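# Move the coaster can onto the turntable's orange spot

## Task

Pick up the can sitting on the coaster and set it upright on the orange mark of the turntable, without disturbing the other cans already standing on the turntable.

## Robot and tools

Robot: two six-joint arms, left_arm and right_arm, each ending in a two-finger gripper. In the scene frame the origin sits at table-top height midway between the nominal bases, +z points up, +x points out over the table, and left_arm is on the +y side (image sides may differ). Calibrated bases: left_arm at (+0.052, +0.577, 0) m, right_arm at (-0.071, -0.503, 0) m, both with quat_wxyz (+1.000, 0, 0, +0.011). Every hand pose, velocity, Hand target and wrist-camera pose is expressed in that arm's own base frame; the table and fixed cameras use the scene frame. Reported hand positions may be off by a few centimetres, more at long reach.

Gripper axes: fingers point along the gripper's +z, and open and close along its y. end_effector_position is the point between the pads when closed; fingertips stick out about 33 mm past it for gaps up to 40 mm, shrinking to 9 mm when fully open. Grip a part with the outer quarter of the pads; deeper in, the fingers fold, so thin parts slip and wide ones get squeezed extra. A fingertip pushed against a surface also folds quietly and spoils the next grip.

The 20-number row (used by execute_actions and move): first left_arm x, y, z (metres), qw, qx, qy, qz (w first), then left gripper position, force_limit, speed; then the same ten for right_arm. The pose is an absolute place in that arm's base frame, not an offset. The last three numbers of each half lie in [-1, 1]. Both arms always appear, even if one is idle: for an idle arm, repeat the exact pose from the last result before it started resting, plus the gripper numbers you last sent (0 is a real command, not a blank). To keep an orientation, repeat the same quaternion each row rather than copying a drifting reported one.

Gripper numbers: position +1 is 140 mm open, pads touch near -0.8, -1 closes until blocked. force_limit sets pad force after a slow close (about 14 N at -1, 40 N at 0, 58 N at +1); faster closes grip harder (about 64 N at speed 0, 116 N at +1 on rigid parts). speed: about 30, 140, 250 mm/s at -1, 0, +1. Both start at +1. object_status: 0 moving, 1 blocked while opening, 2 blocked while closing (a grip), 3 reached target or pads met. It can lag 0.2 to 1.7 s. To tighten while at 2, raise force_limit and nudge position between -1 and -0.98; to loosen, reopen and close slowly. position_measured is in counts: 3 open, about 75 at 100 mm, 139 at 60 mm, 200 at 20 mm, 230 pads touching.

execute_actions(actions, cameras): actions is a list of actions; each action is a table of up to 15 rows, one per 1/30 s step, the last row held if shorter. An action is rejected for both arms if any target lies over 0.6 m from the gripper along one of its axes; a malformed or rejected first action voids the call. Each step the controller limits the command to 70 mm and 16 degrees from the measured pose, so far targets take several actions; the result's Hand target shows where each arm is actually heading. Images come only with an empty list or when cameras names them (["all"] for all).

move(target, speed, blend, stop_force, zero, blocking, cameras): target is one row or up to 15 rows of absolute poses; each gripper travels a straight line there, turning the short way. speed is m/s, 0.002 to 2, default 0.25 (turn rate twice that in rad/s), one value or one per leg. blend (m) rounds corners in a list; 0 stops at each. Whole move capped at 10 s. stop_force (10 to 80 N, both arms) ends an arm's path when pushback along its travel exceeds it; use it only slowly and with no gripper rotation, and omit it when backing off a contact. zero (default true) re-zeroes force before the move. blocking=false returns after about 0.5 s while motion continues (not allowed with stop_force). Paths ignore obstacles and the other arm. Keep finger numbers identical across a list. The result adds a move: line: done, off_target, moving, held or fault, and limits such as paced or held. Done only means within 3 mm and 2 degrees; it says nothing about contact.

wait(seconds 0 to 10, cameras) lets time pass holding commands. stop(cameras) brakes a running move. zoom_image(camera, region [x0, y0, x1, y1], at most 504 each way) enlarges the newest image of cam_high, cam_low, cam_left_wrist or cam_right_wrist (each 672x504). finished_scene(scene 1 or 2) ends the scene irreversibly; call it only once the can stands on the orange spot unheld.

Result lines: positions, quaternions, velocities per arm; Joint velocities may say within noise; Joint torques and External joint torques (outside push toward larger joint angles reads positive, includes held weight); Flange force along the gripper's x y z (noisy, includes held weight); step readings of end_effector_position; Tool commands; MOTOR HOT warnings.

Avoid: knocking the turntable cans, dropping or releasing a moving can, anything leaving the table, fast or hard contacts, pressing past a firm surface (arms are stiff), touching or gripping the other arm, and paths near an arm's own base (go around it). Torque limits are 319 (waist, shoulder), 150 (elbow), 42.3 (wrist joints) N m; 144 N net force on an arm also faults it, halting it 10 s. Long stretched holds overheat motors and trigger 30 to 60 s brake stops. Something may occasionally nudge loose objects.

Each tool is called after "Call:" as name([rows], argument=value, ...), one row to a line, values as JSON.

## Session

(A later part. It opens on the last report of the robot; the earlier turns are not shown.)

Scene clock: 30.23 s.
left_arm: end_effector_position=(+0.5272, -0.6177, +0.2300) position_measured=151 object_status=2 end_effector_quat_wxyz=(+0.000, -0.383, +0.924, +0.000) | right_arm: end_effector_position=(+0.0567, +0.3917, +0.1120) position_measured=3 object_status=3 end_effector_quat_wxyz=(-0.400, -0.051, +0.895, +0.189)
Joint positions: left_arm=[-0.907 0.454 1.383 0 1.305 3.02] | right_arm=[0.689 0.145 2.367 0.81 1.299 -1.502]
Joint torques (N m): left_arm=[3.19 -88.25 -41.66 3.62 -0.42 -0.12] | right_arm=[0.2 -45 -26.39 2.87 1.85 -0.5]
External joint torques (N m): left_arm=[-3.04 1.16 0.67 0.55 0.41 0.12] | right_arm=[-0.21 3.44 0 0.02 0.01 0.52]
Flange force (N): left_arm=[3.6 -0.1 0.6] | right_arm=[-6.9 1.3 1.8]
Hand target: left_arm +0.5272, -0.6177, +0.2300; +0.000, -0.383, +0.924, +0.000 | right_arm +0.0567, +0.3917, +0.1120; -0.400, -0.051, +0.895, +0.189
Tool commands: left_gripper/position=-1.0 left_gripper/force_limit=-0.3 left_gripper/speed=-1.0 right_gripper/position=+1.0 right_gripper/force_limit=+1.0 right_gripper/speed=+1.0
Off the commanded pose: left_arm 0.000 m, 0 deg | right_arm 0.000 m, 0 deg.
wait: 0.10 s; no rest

Call:
wait(seconds=4.47)

Call:
execute_actions([
  [[0.5271,-0.6175,0.2295,0,-0.383,0.924,0,-1,-0.3,-1,0.0567,0.3917,0.112,-0.4,-0.051,0.895,0.189,1,1,1],[0.5265,-0.6167,0.228,0,-0.383,0.924,0,-1,-0.3,-1,0.0567,0.3917,0.112,-0.4,-0.051,0.895,0.189,1,1,1],[0.5258,-0.6158,0.2255,0,-0.383,0.924,0,-1,-0.3,-1,0.0567,0.3917,0.112,-0.4,-0.051,0.895,0.189,1,1,1],[0.5247,-0.6143,0.222,0,-0.383,0.924,0,-1,-0.3,-1,0.0567,0.3917,0.112,-0.4,-0.051,0.895,0.189,1,1,1],[0.5231,-0.6122,0.218,0,-0.383,0.924,0,-1,-0.3,-1,0.0567,0.3917,0.112,-0.4,-0.051,0.895,0.189,1,1,1],[0.5211,-0.6099,0.2135,0,-0.383,0.924,0,-1,-0.3,-1,0.0567,0.3917,0.112,-0.4,-0.051,0.895,0.189,1,1,1],[0.5188,-0.6072,0.209,0,-0.383,0.924,0,-1,-0.3,-1,0.0567,0.3917,0.112,-0.4,-0.051,0.895,0.189,1,1,1],[0.5161,-0.6042,0.2045,0,-0.383,0.924,0,-1,-0.3,-1,0.0567,0.3917,0.112,-0.4,-0.051,0.895,0.189,1,1,1],[0.5131,-0.6012,0.2,0,-0.383,0.924,0,-1,-0.3,-1,0.0567,0.3917,0.112,-0.4,-0.051,0.895,0.189,1,1,1],[0.5099,-0.5981,0.1955,0,-0.383,0.924,0,-1,-0.3,-1,0.0567,0.3917,0.112,-0.4,-0.051,0.895,0.189,1,1,1],[0.5067,-0.5953,0.191,0,-0.383,0.924,0,-1,-0.3,-1,0.0567,0.3917,0.112,-0.4,-0.051,0.895,0.189,1,1,1],[0.5033,-0.5924,0.1865,0,-0.383,0.924,0,-1,-0.3,-1,0.0567,0.3917,0.112,-0.4,-0.051,0.895,0.189,1,1,1],[0.5,-0.5898,0.182,0,-0.383,0.924,0,-1,-0.3,-1,0.0567,0.3917,0.112,-0.4,-0.051,0.895,0.189,1,1,1],[0.4965,-0.5872,0.1775,0,-0.383,0.924,0,-1,-0.3,-1,0.0567,0.3917,0.112,-0.4,-0.051,0.895,0.189,1,1,1],[0.4929,-0.5847,0.173,0,-0.383,0.924,0,-1,-0.3,-1,0.0567,0.3917,0.112,-0.4,-0.051,0.895,0.189,1,1,1]],
  [[0.4893,-0.5824,0.1685,0,-0.383,0.924,0,-1,-0.3,-1,0.0567,0.3917,0.112,-0.4,-0.051,0.895,0.189,1,1,1],[0.4855,-0.5801,0.164,0,-0.383,0.924,0,-1,-0.3,-1,0.0567,0.3917,0.112,-0.4,-0.051,0.895,0.189,1,1,1],[0.4818,-0.578,0.1595,0,-0.383,0.924,0,-1,-0.3,-1,0.0567,0.3917,0.112,-0.4,-0.051,0.895,0.189,1,1,1],[0.4778,-0.576,0.155,0,-0.383,0.924,0,-1,-0.3,-1,0.0567,0.3917,0.112,-0.4,-0.051,0.895,0.189,1,1,1],[0.474,-0.5742,0.1505,0,-0.383,0.924,0,-1,-0.3,-1,0.0567,0.3917,0.112,-0.4,-0.051,0.895,0.189,1,1,1],[0.4699,-0.5724,0.1465,0,-0.383,0.924,0,-1,-0.3,-1,0.0567,0.3917,0.112,-0.4,-0.051,0.895,0.189,1,1,1],[0.4659,-0.5708,0.1425,0,-0.383,0.924,0,-1,-0.3,-1,0.0567,0.3917,0.112,-0.4,-0.051,0.895,0.189,1,1,1],[0.4618,-0.5693,0.139,0,-0.383,0.924,0,-1,-0.3,-1,0.0567,0.3917,0.112,-0.4,-0.051,0.895,0.189,1,1,1],[0.4577,-0.568,0.1355,0,-0.383,0.924,0,-1,-0.3,-1,0.0567,0.3917,0.112,-0.4,-0.051,0.895,0.189,1,1,1],[0.4536,-0.5668,0.1325,0,-0.383,0.924,0,-1,-0.3,-1,0.0567,0.3917,0.112,-0.4,-0.051,0.895,0.189,1,1,1],[0.4493,-0.5657,0.13,0,-0.383,0.924,0,-1,-0.3,-1,0.0567,0.3917,0.112,-0.4,-0.051,0.895,0.189,1,1,1],[0.4451,-0.5648,0.1275,0,-0.383,0.924,0,-1,-0.3,-1,0.0567,0.3917,0.112,-0.4,-0.051,0.895,0.189,1,1,1],[0.4407,-0.5639,0.1255,0,-0.383,0.924,0,-1,-0.3,-1,0.0567,0.3917,0.112,-0.4,-0.051,0.895,0.189,1,1,1],[0.4365,-0.5633,0.1237,0,-0.383,0.924,0,-1,-0.3,-1,0.0567,0.3917,0.112,-0.4,-0.051,0.895,0.189,1,1,1],[0.4321,-0.5627,0.1222,0,-0.383,0.924,0,-1,-0.3,-1,0.0567,0.3917,0.112,-0.4,-0.051,0.895,0.189,1,1,1]],
  [[0.4279,-0.5624,0.121,0,-0.383,0.924,0,-1,-0.3,-1,0.0567,0.3917,0.112,-0.4,-0.051,0.895,0.189,1,1,1],[0.4234,-0.5621,0.12,0,-0.383,0.924,0,-1,-0.3,-1,0.0567,0.3917,0.112,-0.4,-0.051,0.895,0.189,1,1,1],[0.4192,-0.562,0.1193,0,-0.383,0.924,0,-1,-0.3,-1,0.0567,0.3917,0.112,-0.4,-0.051,0.895,0.189,1,1,1],[0.4147,-0.562,0.119,0,-0.383,0.924,0,-1,-0.3,-1,0.0567,0.3917,0.112,-0.4,-0.051,0.895,0.189,1,1,1],[0.4105,-0.5622,0.119,0,-0.383,0.924,0,-1,-0.3,-1,0.0567,0.3917,0.112,-0.4,-0.051,0.895,0.189,1,1,1],[0.406,-0.5625,0.119,0,-0.383,0.924,0,0.3,-0.3,0,0.0567,0.3917,0.112,-0.4,-0.051,0.895,0.189,1,1,1],[0.4018,-0.563,0.119,0,-0.383,0.924,0,0.3,-0.3,0,0.0567,0.3917,0.112,-0.4,-0.051,0.895,0.189,1,1,1],[0.3975,-0.5636,0.119,0,-0.383,0.924,0,0.3,-0.3,0,0.0567,0.3917,0.112,-0.4,-0.051,0.895,0.189,1,1,1],[0.3932,-0.5643,0.119,0,-0.383,0.924,0,0.3,-0.3,0,0.0567,0.3917,0.112,-0.4,-0.051,0.895,0.189,1,1,1],[0.389,-0.5651,0.119,0,-0.383,0.924,0,0.3,-0.3,0,0.0567,0.3917,0.112,-0.4,-0.051,0.895,0.189,1,1,1],[0.3847,-0.5662,0.119,0,-0.383,0.924,0,0.3,-0.3,0,0.0567,0.3917,0.112,-0.4,-0.051,0.895,0.189,1,1,1],[0.3806,-0.5673,0.119,0,-0.383,0.924,0,0.3,-0.3,0,0.0567,0.3917,0.112,-0.4,-0.051,0.895,0.189,1,1,1],[0.3763,-0.5686,0.119,0,-0.383,0.924,0,0.3,-0.3,0,0.0567,0.3917,0.112,-0.4,-0.051,0.895,0.189,1,1,1],[0.3723,-0.57,0.119,0,-0.383,0.924,0,0.3,-0.3,0,0.0567,0.3917,0.112,-0.4,-0.051,0.895,0.189,1,1,1],[0.3681,-0.5716,0.119,0,-0.383,0.924,0,0.3,-0.3,0,0.0567,0.3917,0.112,-0.4,-0.051,0.895,0.189,1,1,1]],
  [[0.3642,-0.5732,0.119,0,-0.383,0.924,0,0.3,-0.3,0,0.0567,0.3917,0.112,-0.4,-0.051,0.895,0.189,1,1,1],[0.3601,-0.5751,0.1195,0,-0.383,0.924,0,0.3,-0.3,0,0.0567,0.3917,0.112,-0.4,-0.051,0.895,0.189,1,1,1],[0.3563,-0.5769,0.121,0,-0.383,0.924,0,0.3,-0.3,0,0.0567,0.3917,0.112,-0.4,-0.051,0.895,0.189,1,1,1],[0.3524,-0.579,0.1235,0,-0.383,0.924,0,0.3,-0.3,0,0.0567,0.3917,0.112,-0.4,-0.051,0.895,0.189,1,1,1],[0.3487,-0.5812,0.127,0,-0.383,0.924,0,0.3,-0.3,0,0.0567,0.3917,0.112,-0.4,-0.051,0.895,0.189,1,1,1],[0.3451,-0.5834,0.1315,0,-0.383,0.924,0,0.3,-0.3,0,0.0567,0.3917,0.112,-0.4,-0.051,0.895,0.189,1,1,1],[0.3413,-0.5859,0.137,0,-0.383,0.924,0,0.3,-0.3,0,0.0567,0.3917,0.112,-0.4,-0.051,0.895,0.189,1,1,1],[0.3379,-0.5883,0.1425,0,-0.383,0.924,0,0.3,-0.3,0,0.0567,0.3917,0.112,-0.4,-0.051,0.895,0.189,1,1,1],[0.3343,-0.5911,0.148,0,-0.383,0.924,0,0.3,-0.3,0,0.0567,0.3917,0.112,-0.4,-0.051,0.895,0.189,1,1,1],[0.331,-0.5937,0.1535,0,-0.383,0.924,0,0.3,-0.3,0,0.0567,0.3917,0.112,-0.4,-0.051,0.895,0.189,1,1,1],[0.3277,-0.5967,0.159,0,-0.383,0.924,0,0.3,-0.3,0,0.0567,0.3917,0.112,-0.4,-0.051,0.895,0.189,1,1,1],[0.3246,-0.5996,0.1645,0,-0.383,0.924,0,0.3,-0.3,0,0.0567,0.3917,0.112,-0.4,-0.051,0.895,0.189,1,1,1],[0.3215,-0.6025,0.17,0,-0.383,0.924,0,0.3,-0.3,0,0.0567,0.3917,0.112,-0.4,-0.051,0.895,0.189,1,1,1],[0.3194,-0.6048,0.1755,0,-0.383,0.924,0,0.3,-0.3,0,0.0567,0.3917,0.112,-0.4,-0.051,0.895,0.189,1,1,1],[0.3185,-0.6058,0.181,0,-0.383,0.924,0,0.3,-0.3,0,0.0567,0.3917,0.112,-0.4,-0.051,0.895,0.189,1,1,1]],
], cameras=["cam_high","cam_left_wrist"])

Call:
move(target=[0.331,-0.54,0.25,0,-0.383,0.924,0,0.3,-0.3,0,0.0567,0.3917,0.112,-0.4,-0.051,0.895,0.189,1,1,1], cameras=["cam_high"])

Call:
wait(seconds=0.5, cameras=["cam_high","cam_low"])

Call:
zoom_image(camera="cam_high", region=[210, 70, 410, 220])

Scene clock: 37.10 s.
left_arm: end_effector_position=(+0.5272, -0.6177, +0.2300) position_measured=151 object_status=2 end_effector_quat_wxyz=(+0.000, -0.383, +0.924, +0.000) | right_arm: end_effector_position=(+0.0567, +0.3917, +0.1120) position_measured=3 object_status=3 end_effector_quat_wxyz=(-0.400, -0.051, +0.895, +0.189)
Joint positions: left_arm=[-0.907 0.454 1.383 0 1.305 3.02] | right_arm=[0.689 0.145 2.367 0.81 1.299 -1.502]
Joint torques (N m): left_arm=[3.28 -88.77 -41.62 3.66 -0.47 -0.12] | right_arm=[0.14 -45.05 -26.22 2.85 1.86 -0.45]
External joint torques (N m): left_arm=[-3.3 2.03 0.74 0.49 0.45 0.12] | right_arm=[-0.06 3.41 -0.27 0.04 0.01 0.47]
Flange force (N): left_arm=[4.0 -1.3 1.0] | right_arm=[-7.0 1.9 1.8]
Hand target: left_arm +0.5272, -0.6177, +0.2300; +0.000, -0.383, +0.924, +0.000 | right_arm +0.0567, +0.3917, +0.1120; -0.400, -0.051, +0.895, +0.189
Tool commands: left_gripper/position=-1.0 left_gripper/force_limit=-0.3 left_gripper/speed=-1.0 right_gripper/position=+1.0 right_gripper/force_limit=+1.0 right_gripper/speed=+1.0
Off the commanded pose: left_arm 0.000 m, 0 deg | right_arm 0.000 m, 0 deg.
wait: 4.50 s; at rest from the start

Scene clock: 39.37 s.
left_arm: end_effector_position=(+0.3185, -0.6056, +0.1810) position_measured=91 object_status=3 end_effector_quat_wxyz=(+0.000, -0.383, +0.924, +0.000) | right_arm: end_effector_position=(+0.0567, +0.3917, +0.1120) position_measured=3 object_status=3 end_effector_quat_wxyz=(-0.400, -0.051, +0.895, +0.189)
Joint positions: left_arm=[-1.137 0.287 1.715 0 1.139 2.79] | right_arm=[0.689 0.145 2.367 0.81 1.299 -1.502]
Joint torques (N m): left_arm=[3.45 -68.12 -38.13 3.41 -0.47 -0.16] | right_arm=[0.14 -44.88 -26.13 2.89 1.88 -0.45]
External joint torques (N m): left_arm=[-3.29 -0.06 -0.4 0.51 0.44 0.16] | right_arm=[-0.11 3.36 -0.21 -0.01 -0.01 0.47]
External joint torques at the end of the 1st action: left_arm=[-2.75 2.08 1.2 0.54 0.71 0.12] | right_arm=[-0.67 3.27 -0.32 0.07 0.01 0.4]
External joint torques at the end of the 2nd action: left_arm=[-2.95 0.71 0.68 0.57 0.52 0.3] | right_arm=[0.21 3.19 -0.16 0.08 -0.02 0.53]
External joint torques at the end of the 3rd action: left_arm=[-1.28 0.02 -0.06 0.56 0.44 0.28] | right_arm=[-0.17 3.49 -0.28 0 0.01 0.46]
Flange force (N): left_arm=[4.6 0.7 -1.2] | right_arm=[-6.9 1.6 1.7]
Flange force at the end of the 1st action (N): left_arm=[3.5 -0.5 1.3] | right_arm=[-7.2 0.8 0.7]
Flange force at the end of the 2nd action (N): left_arm=[3.7 0.7 0.3] | right_arm=[-6.2 2.2 2.3]
Flange force at the end of the 3rd action (N): left_arm=[1.5 0.0 -0.8] | right_arm=[-7.3 1.7 1.6]
Hand target: left_arm +0.3185, -0.6057, +0.1809; +0.000, -0.383, +0.924, +0.000 | right_arm +0.0567, +0.3917, +0.1120; -0.400, -0.051, +0.895, +0.189
Off the commanded pose: left_arm 0.000 m, 0 deg | right_arm 0.000 m, 0 deg.
Step readings (end_effector_position of left_arm | right_arm; steps 1 to 15: 1st action; 16 to 30: 2nd action; 31 to 45: 3rd action; 46 to 60: 4th action):
0: (+0.5272, -0.6177, +0.2300) | (+0.0567, +0.3917, +0.1120)
1: (+0.5272, -0.6177, +0.2300) | (+0.0567, +0.3917, +0.1120)
2: (+0.5272, -0.6176, +0.2296) | (+0.0567, +0.3917, +0.1120)
4: (+0.5262, -0.6163, +0.2262) | (+0.0567, +0.3917, +0.1120)
8: (+0.5202, -0.6086, +0.2115) | (+0.0567, +0.3917, +0.1120)
15: (+0.4994, -0.5893, +0.1813) | (+0.0567, +0.3917, +0.1120)
16: (+0.4962, -0.5870, +0.1772) | (+0.0567, +0.3917, +0.1120)
17: (+0.4919, -0.5840, +0.1718) | (+0.0567, +0.3917, +0.1120)
19: (+0.4852, -0.5799, +0.1636) | (+0.0567, +0.3917, +0.1120)
23: (+0.4685, -0.5718, +0.1452) | (+0.0567, +0.3917, +0.1120)
30: (+0.4391, -0.5636, +0.1248) | (+0.0567, +0.3917, +0.1120)
31: (+0.4351, -0.5631, +0.1233) | (+0.0567, +0.3917, +0.1120)
32: (+0.4298, -0.5625, +0.1216) | (+0.0567, +0.3917, +0.1120)
34: (+0.4220, -0.5621, +0.1198) | (+0.0567, +0.3917, +0.1120)
38: (+0.4039, -0.5628, +0.1190) | (+0.0567, +0.3917, +0.1120)
45: (+0.3749, -0.5691, +0.1190) | (+0.0567, +0.3917, +0.1120)
46: (+0.3712, -0.5704, +0.1190) | (+0.0567, +0.3917, +0.1120)
47: (+0.3664, -0.5723, +0.1190) | (+0.0567, +0.3917, +0.1120)
49: (+0.3593, -0.5756, +0.1200) | (+0.0567, +0.3917, +0.1120)
53: (+0.3433, -0.5844, +0.1341) | (+0.0567, +0.3917, +0.1120)
60: (+0.3208, -0.6032, +0.1723) | (+0.0567, +0.3917, +0.1120)
camera_calibration:
cam_left_wrist: T_world_to_cam=[[-0.703765, 0.710413, -0.00540192, 0.665613], [0.665452, 0.661849, 0.345151, 0.132551], [0.248775, 0.23931, -0.938532, 0.380928], [0, 0, 0, 1]] pos_world=[0.285463, -0.651749, 0.315359]
Images, in order (width x height): cam_high 672x504, cam_left_wrist 672x504.

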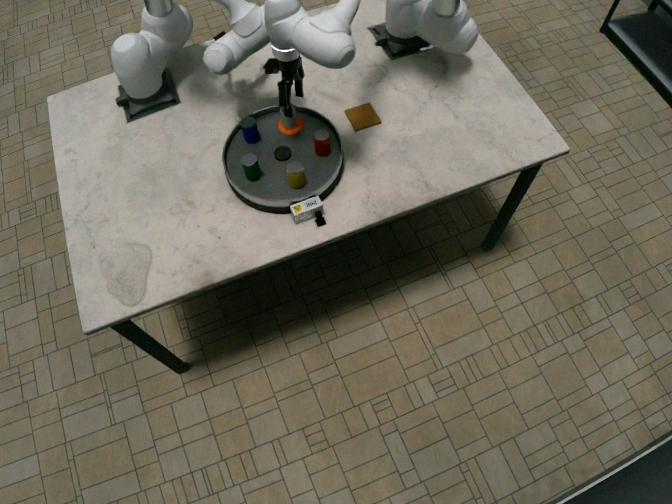

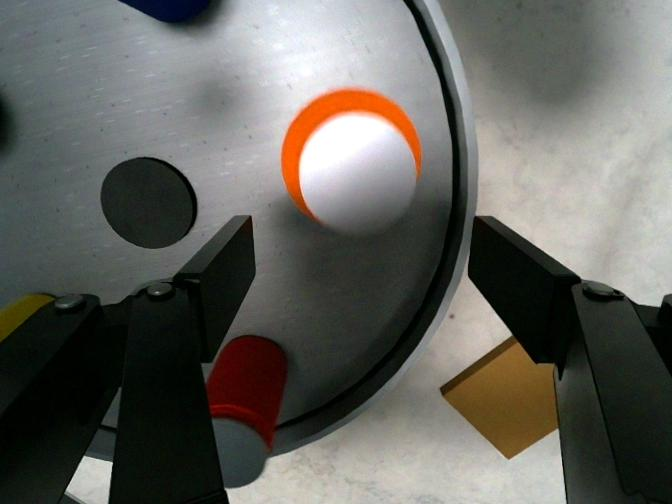

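Scene clock: 40.10 s.
left_arm: end_effector_position=(+0.3310, -0.5400, +0.2500) position_measured=91 object_status=3 end_effector_quat_wxyz=(+0.000, -0.383, +0.924, +0.000) | right_arm: end_effector_position=(+0.0567, +0.3917, +0.1120) position_measured=3 object_status=3 end_effector_quat_wxyz=(-0.400, -0.051, +0.895, +0.189)
Joint positions: left_arm=[-1.075 0.168 1.733 0 1.241 2.851] | right_arm=[0.689 0.145 2.367 0.81 1.299 -1.502]
Joint torques (N m): left_arm=[2.78 -56.57 -39.72 3.53 -0.48 -0.13] | right_arm=[-0.06 -45.05 -26.37 2.87 1.87 -0.44]
External joint torques (N m): left_arm=[-2.8 -1.03 -0.39 0.54 0.46 0.13] | right_arm=[0.12 3.47 -0.1 0.03 -0.01 0.46]
Flange force (N): left_arm=[3.9 1.9 -1.9] | right_arm=[-7.0 1.9 2.3]
Hand target: left_arm +0.3310, -0.5400, +0.2500; +0.000, -0.383, +0.924, +0.000 | right_arm +0.0567, +0.3917, +0.1120; -0.400, -0.051, +0.895, +0.189
Off the commanded pose: left_arm 0.000 m, 0 deg | right_arm 0.000 m, 0 deg.
move: done
Images, in order (width x height): cam_high 672x504.

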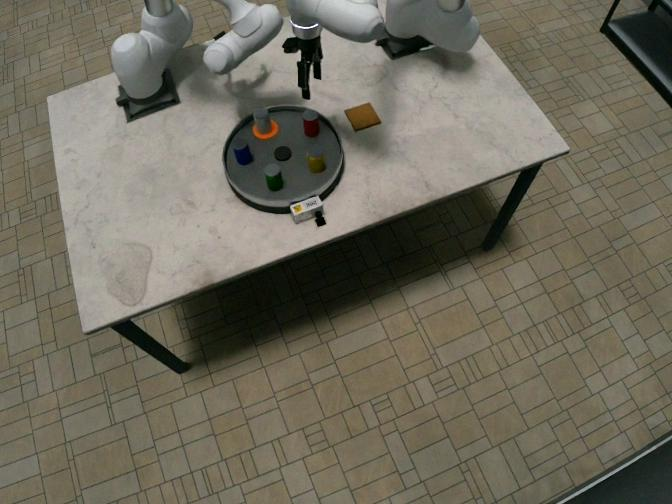

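Scene clock: 40.60 s.
left_arm: end_effector_position=(+0.3310, -0.5400, +0.2500) position_measured=91 object_status=3 end_effector_quat_wxyz=(+0.000, -0.383, +0.924, +0.000) | right_arm: end_effector_position=(+0.0567, +0.3917, +0.1120) position_measured=3 object_status=3 end_effector_quat_wxyz=(-0.400, -0.051, +0.895, +0.189)
Joint positions: left_arm=[-1.075 0.168 1.733 0 1.241 2.851] | right_arm=[0.689 0.145 2.367 0.81 1.299 -1.502]
Joint torques (N m): left_arm=[3.1 -56.96 -39.97 3.53 -0.45 -0.11] | right_arm=[0.31 -44.95 -26.45 2.9 1.87 -0.43]
External joint torques (N m): left_arm=[-3.12 -0.65 -0.14 0.54 0.44 0.11] | right_arm=[-0.56 3.44 -0.17 0.03 -0.02 0.44]
Flange force (N): left_arm=[4.4 2.0 -1.3] | right_arm=[-7.4 0.9 1.2]
Hand target: left_arm +0.3310, -0.5400, +0.2500; +0.000, -0.383, +0.924, +0.000 | right_arm +0.0567, +0.3917, +0.1120; -0.400, -0.051, +0.895, +0.189
Tool commands: left_gripper/position=+0.3 left_gripper/force_limit=-0.3 left_gripper/speed=+0.0 right_gripper/position=+1.0 right_gripper/force_limit=+1.0 right_gripper/speed=+1.0
Off the commanded pose: left_arm 0.000 m, 0 deg | right_arm 0.000 m, 0 deg.
wait: 0.50 s; at rest by 0.17 s
Images, in order (width x height): cam_high 672x504, cam_low 672x504.

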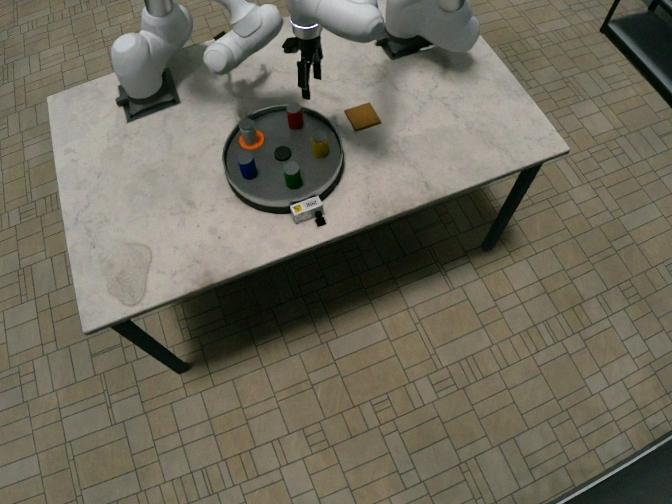

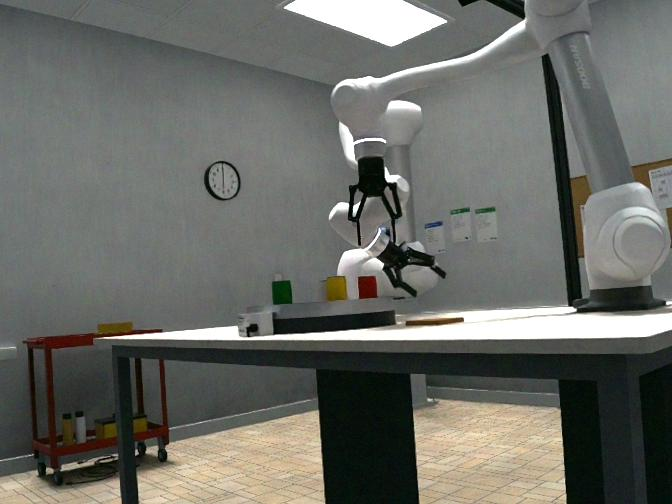

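Scaled by 2.520 from the camera's 672x504 image, which has a finer 960x720 frame.

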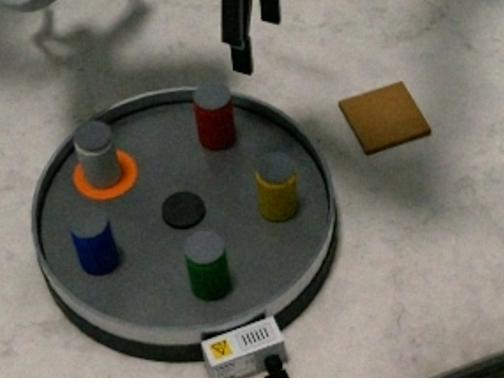

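Call:
finished_scene(scene=1)

The scene is finished: the task was done.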